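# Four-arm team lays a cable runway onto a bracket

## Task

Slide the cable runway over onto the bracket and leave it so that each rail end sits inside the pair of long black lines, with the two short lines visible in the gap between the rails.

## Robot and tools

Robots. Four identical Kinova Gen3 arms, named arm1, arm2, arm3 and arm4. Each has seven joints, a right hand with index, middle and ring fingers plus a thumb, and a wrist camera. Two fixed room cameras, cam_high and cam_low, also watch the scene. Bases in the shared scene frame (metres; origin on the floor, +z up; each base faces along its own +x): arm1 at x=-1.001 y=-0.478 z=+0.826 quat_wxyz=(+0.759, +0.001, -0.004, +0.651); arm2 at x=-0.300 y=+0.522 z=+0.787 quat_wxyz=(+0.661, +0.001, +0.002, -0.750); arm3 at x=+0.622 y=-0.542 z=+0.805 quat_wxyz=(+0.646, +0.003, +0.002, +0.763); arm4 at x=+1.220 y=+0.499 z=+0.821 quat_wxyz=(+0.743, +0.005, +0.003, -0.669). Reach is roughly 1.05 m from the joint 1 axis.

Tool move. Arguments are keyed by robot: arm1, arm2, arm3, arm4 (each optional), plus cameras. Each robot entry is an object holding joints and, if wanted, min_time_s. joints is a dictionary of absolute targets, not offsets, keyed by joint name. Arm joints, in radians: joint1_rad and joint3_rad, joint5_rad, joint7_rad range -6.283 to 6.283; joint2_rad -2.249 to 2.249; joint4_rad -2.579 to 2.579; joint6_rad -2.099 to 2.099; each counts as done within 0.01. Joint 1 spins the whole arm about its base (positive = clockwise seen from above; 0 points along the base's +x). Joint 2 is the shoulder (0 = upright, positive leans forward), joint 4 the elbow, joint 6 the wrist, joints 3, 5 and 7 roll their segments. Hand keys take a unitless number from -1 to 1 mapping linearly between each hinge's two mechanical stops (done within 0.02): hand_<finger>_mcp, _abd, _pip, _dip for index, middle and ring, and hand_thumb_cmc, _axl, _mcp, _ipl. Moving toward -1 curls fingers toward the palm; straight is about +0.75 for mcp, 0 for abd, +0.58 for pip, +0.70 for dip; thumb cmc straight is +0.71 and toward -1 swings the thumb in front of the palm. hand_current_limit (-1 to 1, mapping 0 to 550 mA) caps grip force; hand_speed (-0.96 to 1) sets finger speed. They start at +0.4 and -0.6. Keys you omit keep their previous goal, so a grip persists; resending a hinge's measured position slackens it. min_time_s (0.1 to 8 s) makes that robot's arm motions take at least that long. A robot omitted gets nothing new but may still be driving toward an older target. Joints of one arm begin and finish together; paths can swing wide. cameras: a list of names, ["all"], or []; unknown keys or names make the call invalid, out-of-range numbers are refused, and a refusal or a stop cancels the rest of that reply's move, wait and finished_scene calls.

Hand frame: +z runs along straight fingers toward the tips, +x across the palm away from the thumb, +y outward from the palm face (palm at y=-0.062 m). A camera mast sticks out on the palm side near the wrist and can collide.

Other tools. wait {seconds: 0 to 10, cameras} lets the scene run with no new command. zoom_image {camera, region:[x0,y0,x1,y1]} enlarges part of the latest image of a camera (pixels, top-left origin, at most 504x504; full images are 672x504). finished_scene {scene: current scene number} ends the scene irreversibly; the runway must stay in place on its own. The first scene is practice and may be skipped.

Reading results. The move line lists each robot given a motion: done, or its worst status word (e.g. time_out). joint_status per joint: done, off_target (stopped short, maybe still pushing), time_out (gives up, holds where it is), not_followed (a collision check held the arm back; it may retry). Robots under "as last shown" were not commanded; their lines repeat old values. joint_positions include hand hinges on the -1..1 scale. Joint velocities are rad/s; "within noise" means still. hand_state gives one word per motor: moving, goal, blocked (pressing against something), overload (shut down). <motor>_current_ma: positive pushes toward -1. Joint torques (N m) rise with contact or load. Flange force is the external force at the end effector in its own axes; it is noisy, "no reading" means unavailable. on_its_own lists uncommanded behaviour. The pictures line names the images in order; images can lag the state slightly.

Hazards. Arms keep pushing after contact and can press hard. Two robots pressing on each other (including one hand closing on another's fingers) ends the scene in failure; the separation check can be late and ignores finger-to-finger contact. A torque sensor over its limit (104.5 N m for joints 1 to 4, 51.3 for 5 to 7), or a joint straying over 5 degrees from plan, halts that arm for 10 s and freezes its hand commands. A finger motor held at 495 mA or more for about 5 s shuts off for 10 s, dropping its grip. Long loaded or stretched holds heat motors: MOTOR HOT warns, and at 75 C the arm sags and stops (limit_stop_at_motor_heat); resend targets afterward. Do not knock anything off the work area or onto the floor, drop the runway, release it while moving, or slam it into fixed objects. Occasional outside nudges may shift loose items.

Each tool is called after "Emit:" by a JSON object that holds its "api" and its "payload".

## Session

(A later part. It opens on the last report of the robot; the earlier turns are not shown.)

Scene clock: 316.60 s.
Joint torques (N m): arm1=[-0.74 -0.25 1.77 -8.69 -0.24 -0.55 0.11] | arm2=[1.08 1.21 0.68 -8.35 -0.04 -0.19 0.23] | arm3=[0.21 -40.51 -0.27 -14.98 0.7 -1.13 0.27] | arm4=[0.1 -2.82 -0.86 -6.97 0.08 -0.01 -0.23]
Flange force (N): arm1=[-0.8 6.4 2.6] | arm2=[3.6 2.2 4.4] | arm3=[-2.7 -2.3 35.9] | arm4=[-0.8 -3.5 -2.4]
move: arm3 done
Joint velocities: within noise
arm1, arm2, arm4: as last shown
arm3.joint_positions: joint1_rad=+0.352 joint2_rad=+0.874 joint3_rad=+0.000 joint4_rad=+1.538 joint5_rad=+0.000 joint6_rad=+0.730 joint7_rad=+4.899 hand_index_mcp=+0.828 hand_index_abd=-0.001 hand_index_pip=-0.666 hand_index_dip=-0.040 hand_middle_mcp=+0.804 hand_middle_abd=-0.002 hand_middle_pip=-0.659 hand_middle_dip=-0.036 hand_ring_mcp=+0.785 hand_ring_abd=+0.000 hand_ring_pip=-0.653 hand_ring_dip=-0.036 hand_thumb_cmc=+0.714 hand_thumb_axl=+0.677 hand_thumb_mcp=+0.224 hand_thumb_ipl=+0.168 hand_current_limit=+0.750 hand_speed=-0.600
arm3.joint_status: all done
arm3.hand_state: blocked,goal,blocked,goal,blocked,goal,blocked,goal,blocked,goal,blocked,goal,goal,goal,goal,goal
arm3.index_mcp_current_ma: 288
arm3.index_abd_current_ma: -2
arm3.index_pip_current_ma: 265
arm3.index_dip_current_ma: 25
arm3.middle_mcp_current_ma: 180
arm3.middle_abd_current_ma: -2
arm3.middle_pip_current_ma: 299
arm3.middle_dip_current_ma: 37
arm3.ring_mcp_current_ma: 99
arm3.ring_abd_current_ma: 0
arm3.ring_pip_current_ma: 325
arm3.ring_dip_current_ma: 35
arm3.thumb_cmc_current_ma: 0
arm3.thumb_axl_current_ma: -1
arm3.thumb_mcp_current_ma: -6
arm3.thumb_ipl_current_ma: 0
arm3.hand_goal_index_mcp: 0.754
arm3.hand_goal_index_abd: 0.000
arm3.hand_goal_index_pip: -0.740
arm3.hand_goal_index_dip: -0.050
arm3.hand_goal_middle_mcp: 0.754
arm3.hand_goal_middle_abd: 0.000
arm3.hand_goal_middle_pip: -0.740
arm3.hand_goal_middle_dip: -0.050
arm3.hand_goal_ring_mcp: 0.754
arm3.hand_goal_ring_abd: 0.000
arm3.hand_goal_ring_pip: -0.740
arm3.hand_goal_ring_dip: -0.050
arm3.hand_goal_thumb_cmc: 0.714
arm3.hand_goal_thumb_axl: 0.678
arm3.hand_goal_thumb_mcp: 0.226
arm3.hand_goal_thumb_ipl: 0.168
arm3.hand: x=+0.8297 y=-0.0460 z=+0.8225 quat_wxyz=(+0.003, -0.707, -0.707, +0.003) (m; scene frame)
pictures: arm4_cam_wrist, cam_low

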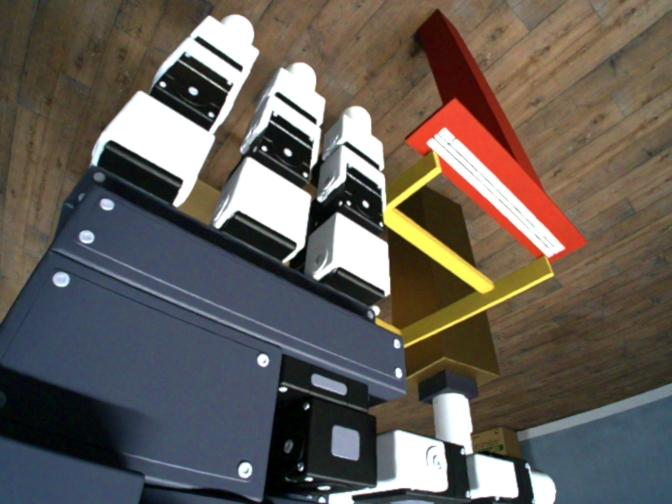

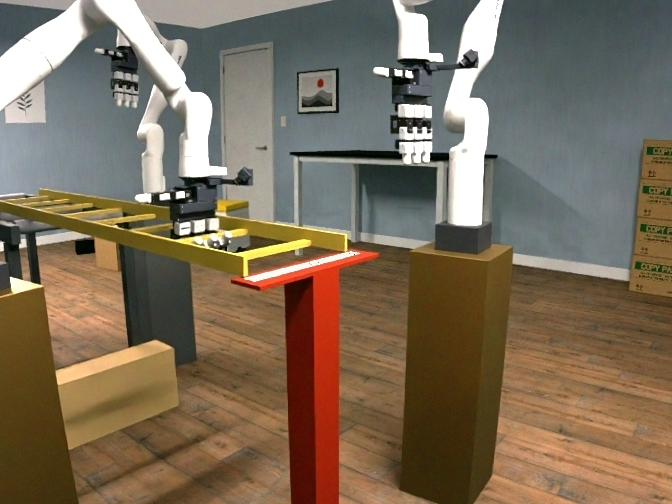

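Emit:
{"api": "move", "payload": {"arm3": {"joints":{"joint1_rad":0.3671,"joint2_rad":0.8768,"joint4_rad":1.5298,"joint6_rad":0.7350,"joint7_rad":4.9138},"min_time_s":1}}}

Emit:
{"api": "move", "payload": {"arm3": {"joints":{"joint2_rad":0.8928,"joint4_rad":1.5319,"joint6_rad":0.7169},"min_time_s":1.2}, "cameras": ["arm4_cam_wrist"]}}

Emit:
{"api": "zoom_image", "payload": {"camera": "arm4_cam_wrist", "region": [400, 90, 480, 170]}}

Emit:
{"api": "zoom_image", "payload": {"camera": "arm4_cam_wrist", "region": [520, 200, 600, 280]}}

Scene clock: 344.37 s.
Joint torques (N m): arm1=[-0.8 -0.37 1.77 -8.78 -0.26 -0.53 0.08] | arm2=[1.07 1.2 0.65 -8.31 -0.02 -0.19 0.26] | arm3=[0.04 -41.44 -0.39 -15.75 0.62 -1.5 0.3] | arm4=[0.12 -2.77 -0.87 -6.98 0.1 -0.01 -0.26]
Flange force (N): arm1=[-0.9 6.3 2.9] | arm2=[3.5 2.3 4.2] | arm3=[-3.4 -2.2 36.7] | arm4=[-0.6 -3.6 -2.4]
move: arm3 done
Joint velocities: within noise
arm1, arm2, arm4: as last shown
arm3.joint_positions: joint1_rad=+0.367 joint2_rad=+0.877 joint3_rad=+0.000 joint4_rad=+1.530 joint5_rad=+0.000 joint6_rad=+0.735 joint7_rad=+4.914 hand_index_mcp=+0.828 hand_index_abd=-0.001 hand_index_pip=-0.666 hand_index_dip=-0.040 hand_middle_mcp=+0.804 hand_middle_abd=-0.002 hand_middle_pip=-0.659 hand_middle_dip=-0.036 hand_ring_mcp=+0.785 hand_ring_abd=+0.000 hand_ring_pip=-0.653 hand_ring_dip=-0.036 hand_thumb_cmc=+0.714 hand_thumb_axl=+0.677 hand_thumb_mcp=+0.224 hand_thumb_ipl=+0.168 hand_current_limit=+0.750 hand_speed=-0.600
arm3.joint_status: all done
arm3.hand_state: blocked,goal,blocked,goal,blocked,goal,blocked,goal,blocked,goal,blocked,goal,goal,goal,goal,goal
arm3.index_mcp_current_ma: 288
arm3.index_abd_current_ma: -2
arm3.index_pip_current_ma: 265
arm3.index_dip_current_ma: 25
arm3.middle_mcp_current_ma: 180
arm3.middle_abd_current_ma: -2
arm3.middle_pip_current_ma: 299
arm3.middle_dip_current_ma: 37
arm3.ring_mcp_current_ma: 99
arm3.ring_abd_current_ma: 0
arm3.ring_pip_current_ma: 325
arm3.ring_dip_current_ma: 35
arm3.thumb_cmc_current_ma: 0
arm3.thumb_axl_current_ma: -1
arm3.thumb_mcp_current_ma: -6
arm3.thumb_ipl_current_ma: 0
arm3.hand_goal_index_mcp: 0.754
arm3.hand_goal_index_abd: 0.000
arm3.hand_goal_index_pip: -0.740
arm3.hand_goal_index_dip: -0.050
arm3.hand_goal_middle_mcp: 0.754
arm3.hand_goal_middle_abd: 0.000
arm3.hand_goal_middle_pip: -0.740
arm3.hand_goal_middle_dip: -0.050
arm3.hand_goal_ring_mcp: 0.754
arm3.hand_goal_ring_abd: 0.000
arm3.hand_goal_ring_pip: -0.740
arm3.hand_goal_ring_dip: -0.050
arm3.hand_goal_thumb_cmc: 0.714
arm3.hand_goal_thumb_axl: 0.678
arm3.hand_goal_thumb_mcp: 0.226
arm3.hand_goal_thumb_ipl: 0.168
arm3.hand: x=+0.8377 y=-0.0460 z=+0.8225 quat_wxyz=(+0.003, -0.707, -0.707, +0.003) (m; scene frame)
pictures: none

Scene clock: 345.90 s.
Joint torques (N m): arm1=[-0.79 -0.26 1.81 -8.68 -0.3 -0.52 0.15] | arm2=[1.07 1.22 0.66 -8.31 -0.02 -0.18 0.22] | arm3=[6.39 -20.53 5.08 -6.01 2.28 -0.41 0.08] | arm4=[0.1 -2.85 -0.89 -7 0.12 -0.01 -0.24]
Flange force (N): arm1=[-0.9 6.5 2.6] | arm2=[3.6 2.2 4.3] | arm3=[1.6 -12.8 -0.8] | arm4=[-0.8 -3.6 -2.3]
move: arm3 done
Joint velocities: within noise
arm1, arm2, arm4: as last shown
arm3.joint_positions: joint1_rad=+0.367 joint2_rad=+0.893 joint3_rad=+0.000 joint4_rad=+1.532 joint5_rad=+0.000 joint6_rad=+0.717 joint7_rad=+4.914 hand_index_mcp=+0.821 hand_index_abd=+0.004 hand_index_pip=-0.732 hand_index_dip=-0.047 hand_middle_mcp=+0.795 hand_middle_abd=+0.005 hand_middle_pip=-0.730 hand_middle_dip=-0.046 hand_ring_mcp=+0.770 hand_ring_abd=+0.006 hand_ring_pip=-0.722 hand_ring_dip=-0.041 hand_thumb_cmc=+0.714 hand_thumb_axl=+0.677 hand_thumb_mcp=+0.223 hand_thumb_ipl=+0.168 hand_current_limit=+0.750 hand_speed=-0.600
arm3.joint_status: all done
arm3.hand_state: blocked,goal,goal,goal,blocked,goal,goal,goal,goal,goal,goal,goal,goal,goal,goal,goal
arm3.index_mcp_current_ma: 256
arm3.index_abd_current_ma: 6
arm3.index_pip_current_ma: 19
arm3.index_dip_current_ma: 6
arm3.middle_mcp_current_ma: 140
arm3.middle_abd_current_ma: 8
arm3.middle_pip_current_ma: 23
arm3.middle_dip_current_ma: 8
arm3.ring_mcp_current_ma: 44
arm3.ring_abd_current_ma: 11
arm3.ring_pip_current_ma: 50
arm3.ring_dip_current_ma: 20
arm3.thumb_cmc_current_ma: 0
arm3.thumb_axl_current_ma: -1
arm3.thumb_mcp_current_ma: -6
arm3.thumb_ipl_current_ma: 0
arm3.hand_goal_index_mcp: 0.754
arm3.hand_goal_index_abd: 0.000
arm3.hand_goal_index_pip: -0.740
arm3.hand_goal_index_dip: -0.050
arm3.hand_goal_middle_mcp: 0.754
arm3.hand_goal_middle_abd: 0.000
arm3.hand_goal_middle_pip: -0.740
arm3.hand_goal_middle_dip: -0.050
arm3.hand_goal_ring_mcp: 0.754
arm3.hand_goal_ring_abd: 0.000
arm3.hand_goal_ring_pip: -0.740
arm3.hand_goal_ring_dip: -0.050
arm3.hand_goal_thumb_cmc: 0.714
arm3.hand_goal_thumb_axl: 0.678
arm3.hand_goal_thumb_mcp: 0.226
arm3.hand_goal_thumb_ipl: 0.168
arm3.hand: x=+0.8376 y=-0.0460 z=+0.8135 quat_wxyz=(+0.003, -0.707, -0.707, +0.003) (m; scene frame)
pictures: arm4_cam_wrist

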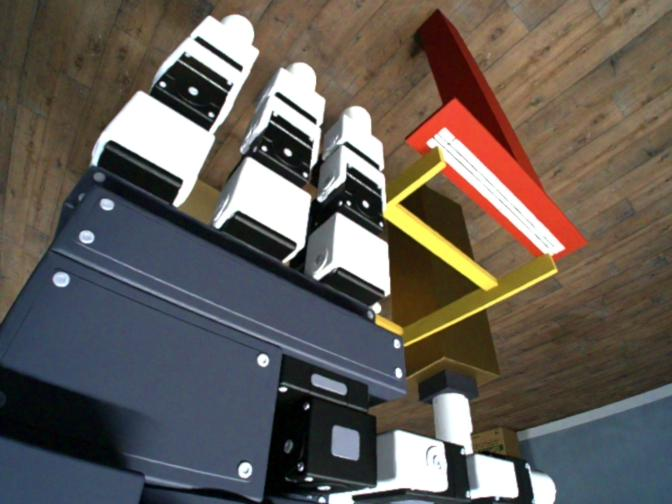

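Scaled by 6.300 from the camera's 672x504 image, which has a finer 960x720 frame.

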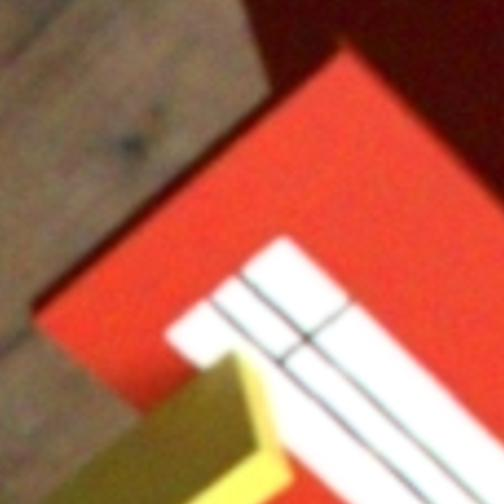

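Scaled by 6.300 from the camera's 672x504 image, which has a finer 960x720 frame.

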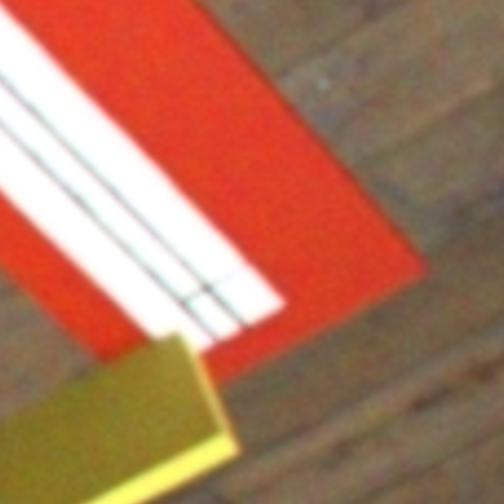

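Emit:
{"api": "move", "payload": {"arm3": {"joints":{"joint2_rad":0.8768,"joint4_rad":1.5298,"joint6_rad":0.7350},"min_time_s":1}}}

Emit:
{"api": "move", "payload": {"arm3": {"joints":{"joint1_rad":0.3846,"joint2_rad":0.8840,"joint4_rad":1.5116,"joint6_rad":0.7460,"joint7_rad":4.9313},"min_time_s":1.2}}}

Emit:
{"api": "move", "payload": {"arm3": {"joints":{"joint2_rad":0.8945,"joint4_rad":1.5131,"joint6_rad":0.7339},"min_time_s":1}, "cameras": ["arm4_cam_wrist"]}}

Emit:
{"api": "zoom_image", "payload": {"camera": "arm4_cam_wrist", "region": [400, 90, 480, 170]}}

Emit:
{"api": "zoom_image", "payload": {"camera": "arm4_cam_wrist", "region": [520, 200, 600, 280]}}

Scene clock: 374.57 s.
Joint torques (N m): arm1=[-0.79 -0.31 1.78 -8.73 -0.35 -0.52 0.12] | arm2=[1.05 1.14 0.71 -8.26 0 -0.2 0.22] | arm3=[0.23 -39.97 -0.06 -12.93 0.84 0.23 0.32] | arm4=[0.09 -2.77 -0.87 -6.98 0.1 0 -0.25]
Flange force (N): arm1=[-0.9 6.3 2.8] | arm2=[3.3 2.3 3.9] | arm3=[1.4 -1.4 36.9] | arm4=[-0.6 -3.6 -2.4]
move: arm3 done
Joint velocities: within noise
arm1, arm2, arm4: as last shown
arm3.joint_positions: joint1_rad=+0.367 joint2_rad=+0.877 joint3_rad=+0.000 joint4_rad=+1.530 joint5_rad=+0.000 joint6_rad=+0.735 joint7_rad=+4.914 hand_index_mcp=+0.824 hand_index_abd=+0.002 hand_index_pip=-0.673 hand_index_dip=-0.039 hand_middle_mcp=+0.802 hand_middle_abd=+0.003 hand_middle_pip=-0.664 hand_middle_dip=-0.038 hand_ring_mcp=+0.782 hand_ring_abd=+0.005 hand_ring_pip=-0.657 hand_ring_dip=-0.037 hand_thumb_cmc=+0.714 hand_thumb_axl=+0.677 hand_thumb_mcp=+0.223 hand_thumb_ipl=+0.168 hand_current_limit=+0.750 hand_speed=-0.600
arm3.joint_status: all done
arm3.hand_state: blocked,goal,blocked,goal,blocked,goal,blocked,goal,blocked,goal,blocked,goal,goal,goal,goal,goal
arm3.index_mcp_current_ma: 271
arm3.index_abd_current_ma: 3
arm3.index_pip_current_ma: 235
arm3.index_dip_current_ma: 26
arm3.middle_mcp_current_ma: 169
arm3.middle_abd_current_ma: 5
arm3.middle_pip_current_ma: 275
arm3.middle_dip_current_ma: 28
arm3.ring_mcp_current_ma: 90
arm3.ring_abd_current_ma: 9
arm3.ring_pip_current_ma: 308
arm3.ring_dip_current_ma: 34
arm3.thumb_cmc_current_ma: 0
arm3.thumb_axl_current_ma: -1
arm3.thumb_mcp_current_ma: -6
arm3.thumb_ipl_current_ma: 0
arm3.hand_goal_index_mcp: 0.754
arm3.hand_goal_index_abd: 0.000
arm3.hand_goal_index_pip: -0.740
arm3.hand_goal_index_dip: -0.050
arm3.hand_goal_middle_mcp: 0.754
arm3.hand_goal_middle_abd: 0.000
arm3.hand_goal_middle_pip: -0.740
arm3.hand_goal_middle_dip: -0.050
arm3.hand_goal_ring_mcp: 0.754
arm3.hand_goal_ring_abd: 0.000
arm3.hand_goal_ring_pip: -0.740
arm3.hand_goal_ring_dip: -0.050
arm3.hand_goal_thumb_cmc: 0.714
arm3.hand_goal_thumb_axl: 0.678
arm3.hand_goal_thumb_mcp: 0.226
arm3.hand_goal_thumb_ipl: 0.168
arm3.hand: x=+0.8377 y=-0.0460 z=+0.8225 quat_wxyz=(+0.003, -0.707, -0.707, +0.003) (m; scene frame)
pictures: none

Scene clock: 376.07 s.
Joint torques (N m): arm1=[-0.74 -0.25 1.76 -8.64 -0.22 -0.57 0.1] | arm2=[1.05 1.18 0.66 -8.29 -0.05 -0.17 0.27] | arm3=[-0.05 -42.45 -0.36 -16.36 0.63 -1.55 0.31] | arm4=[0.09 -2.81 -0.85 -6.99 0.11 0 -0.24]
Flange force (N): arm1=[-0.8 6.3 2.3] | arm2=[3.4 2.3 4.2] | arm3=[-4.0 -2.3 37.9] | arm4=[-0.7 -3.5 -2.3]
move: arm3 done
Joint velocities: within noise
arm1, arm2, arm4: as last shown
arm3.joint_positions: joint1_rad=+0.385 joint2_rad=+0.884 joint3_rad=+0.000 joint4_rad=+1.512 joint5_rad=+0.000 joint6_rad=+0.746 joint7_rad=+4.931 hand_index_mcp=+0.824 hand_index_abd=+0.001 hand_index_pip=-0.673 hand_index_dip=-0.039 hand_middle_mcp=+0.802 hand_middle_abd=+0.002 hand_middle_pip=-0.664 hand_middle_dip=-0.038 hand_ring_mcp=+0.784 hand_ring_abd=+0.004 hand_ring_pip=-0.657 hand_ring_dip=-0.037 hand_thumb_cmc=+0.714 hand_thumb_axl=+0.677 hand_thumb_mcp=+0.223 hand_thumb_ipl=+0.168 hand_current_limit=+0.750 hand_speed=-0.600
arm3.joint_status: all done
arm3.hand_state: blocked,goal,blocked,goal,blocked,goal,blocked,goal,blocked,goal,blocked,goal,goal,goal,goal,goal
arm3.index_mcp_current_ma: 272
arm3.index_abd_current_ma: 1
arm3.index_pip_current_ma: 238
arm3.index_dip_current_ma: 26
arm3.middle_mcp_current_ma: 170
arm3.middle_abd_current_ma: 3
arm3.middle_pip_current_ma: 275
arm3.middle_dip_current_ma: 28
arm3.ring_mcp_current_ma: 95
arm3.ring_abd_current_ma: 7
arm3.ring_pip_current_ma: 308
arm3.ring_dip_current_ma: 34
arm3.thumb_cmc_current_ma: 0
arm3.thumb_axl_current_ma: -1
arm3.thumb_mcp_current_ma: -6
arm3.thumb_ipl_current_ma: 0
arm3.hand_goal_index_mcp: 0.754
arm3.hand_goal_index_abd: 0.000
arm3.hand_goal_index_pip: -0.740
arm3.hand_goal_index_dip: -0.050
arm3.hand_goal_middle_mcp: 0.754
arm3.hand_goal_middle_abd: 0.000
arm3.hand_goal_middle_pip: -0.740
arm3.hand_goal_middle_dip: -0.050
arm3.hand_goal_ring_mcp: 0.754
arm3.hand_goal_ring_abd: 0.000
arm3.hand_goal_ring_pip: -0.740
arm3.hand_goal_ring_dip: -0.050
arm3.hand_goal_thumb_cmc: 0.714
arm3.hand_goal_thumb_axl: 0.678
arm3.hand_goal_thumb_mcp: 0.226
arm3.hand_goal_thumb_ipl: 0.168
arm3.hand: x=+0.8477 y=-0.0440 z=+0.8224 quat_wxyz=(+0.003, -0.707, -0.707, +0.003) (m; scene frame)
pictures: none

Scene clock: 377.40 s.
Joint torques (N m): arm1=[-0.77 -0.34 1.79 -8.68 -0.29 -0.54 0.11] | arm2=[1.07 1.23 0.66 -8.29 -0.06 -0.18 0.27] | arm3=[5.51 -22.19 4.17 -7.69 2.17 -1.21 0.26] | arm4=[0.13 -2.81 -0.9 -6.98 0.1 0 -0.25]
Flange force (N): arm1=[-1.0 6.3 2.5] | arm2=[3.5 2.3 4.2] | arm3=[-0.4 -11.9 0.7] | arm4=[-0.7 -3.7 -2.3]
move: arm3 done
Joint velocities: within noise
arm1, arm2, arm4: as last shown
arm3.joint_positions: joint1_rad=+0.385 joint2_rad=+0.895 joint3_rad=+0.000 joint4_rad=+1.513 joint5_rad=+0.000 joint6_rad=+0.734 joint7_rad=+4.931 hand_index_mcp=+0.822 hand_index_abd=+0.003 hand_index_pip=-0.706 hand_index_dip=-0.039 hand_middle_mcp=+0.797 hand_middle_abd=+0.004 hand_middle_pip=-0.696 hand_middle_dip=-0.038 hand_ring_mcp=+0.774 hand_ring_abd=+0.006 hand_ring_pip=-0.686 hand_ring_dip=-0.037 hand_thumb_cmc=+0.714 hand_thumb_axl=+0.677 hand_thumb_mcp=+0.223 hand_thumb_ipl=+0.168 hand_current_limit=+0.750 hand_speed=-0.600
arm3.joint_status: all done
arm3.hand_state: blocked,goal,blocked,goal,blocked,goal,blocked,goal,blocked,goal,blocked,goal,goal,goal,goal,goal
arm3.index_mcp_current_ma: 258
arm3.index_abd_current_ma: 5
arm3.index_pip_current_ma: 103
arm3.index_dip_current_ma: 26
arm3.middle_mcp_current_ma: 151
arm3.middle_abd_current_ma: 7
arm3.middle_pip_current_ma: 143
arm3.middle_dip_current_ma: 28
arm3.ring_mcp_current_ma: 60
arm3.ring_abd_current_ma: 10
arm3.ring_pip_current_ma: 181
arm3.ring_dip_current_ma: 34
arm3.thumb_cmc_current_ma: 0
arm3.thumb_axl_current_ma: -1
arm3.thumb_mcp_current_ma: -6
arm3.thumb_ipl_current_ma: 0
arm3.hand_goal_index_mcp: 0.754
arm3.hand_goal_index_abd: 0.000
arm3.hand_goal_index_pip: -0.740
arm3.hand_goal_index_dip: -0.050
arm3.hand_goal_middle_mcp: 0.754
arm3.hand_goal_middle_abd: 0.000
arm3.hand_goal_middle_pip: -0.740
arm3.hand_goal_middle_dip: -0.050
arm3.hand_goal_ring_mcp: 0.754
arm3.hand_goal_ring_abd: 0.000
arm3.hand_goal_ring_pip: -0.740
arm3.hand_goal_ring_dip: -0.050
arm3.hand_goal_thumb_cmc: 0.714
arm3.hand_goal_thumb_axl: 0.678
arm3.hand_goal_thumb_mcp: 0.226
arm3.hand_goal_thumb_ipl: 0.168
arm3.hand: x=+0.8476 y=-0.0439 z=+0.8164 quat_wxyz=(+0.003, -0.707, -0.707, +0.003) (m; scene frame)
pictures: arm4_cam_wrist

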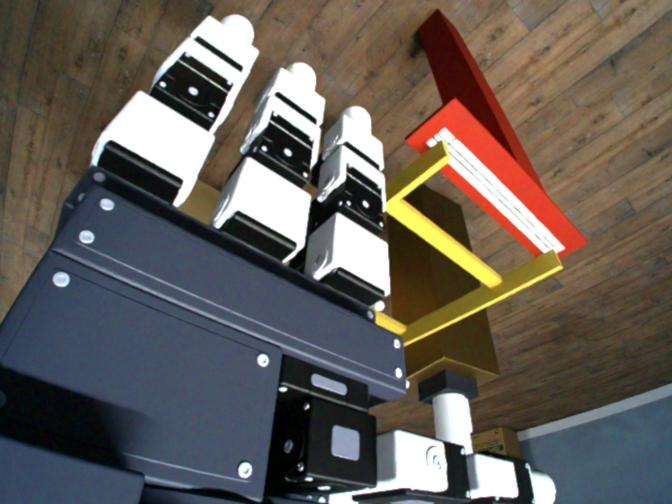

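Scaled by 6.300 from the camera's 672x504 image, which has a finer 960x720 frame.

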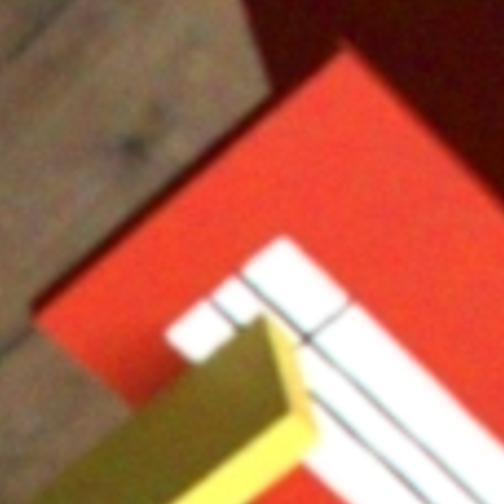

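Scaled by 6.300 from the camera's 672x504 image, which has a finer 960x720 frame.

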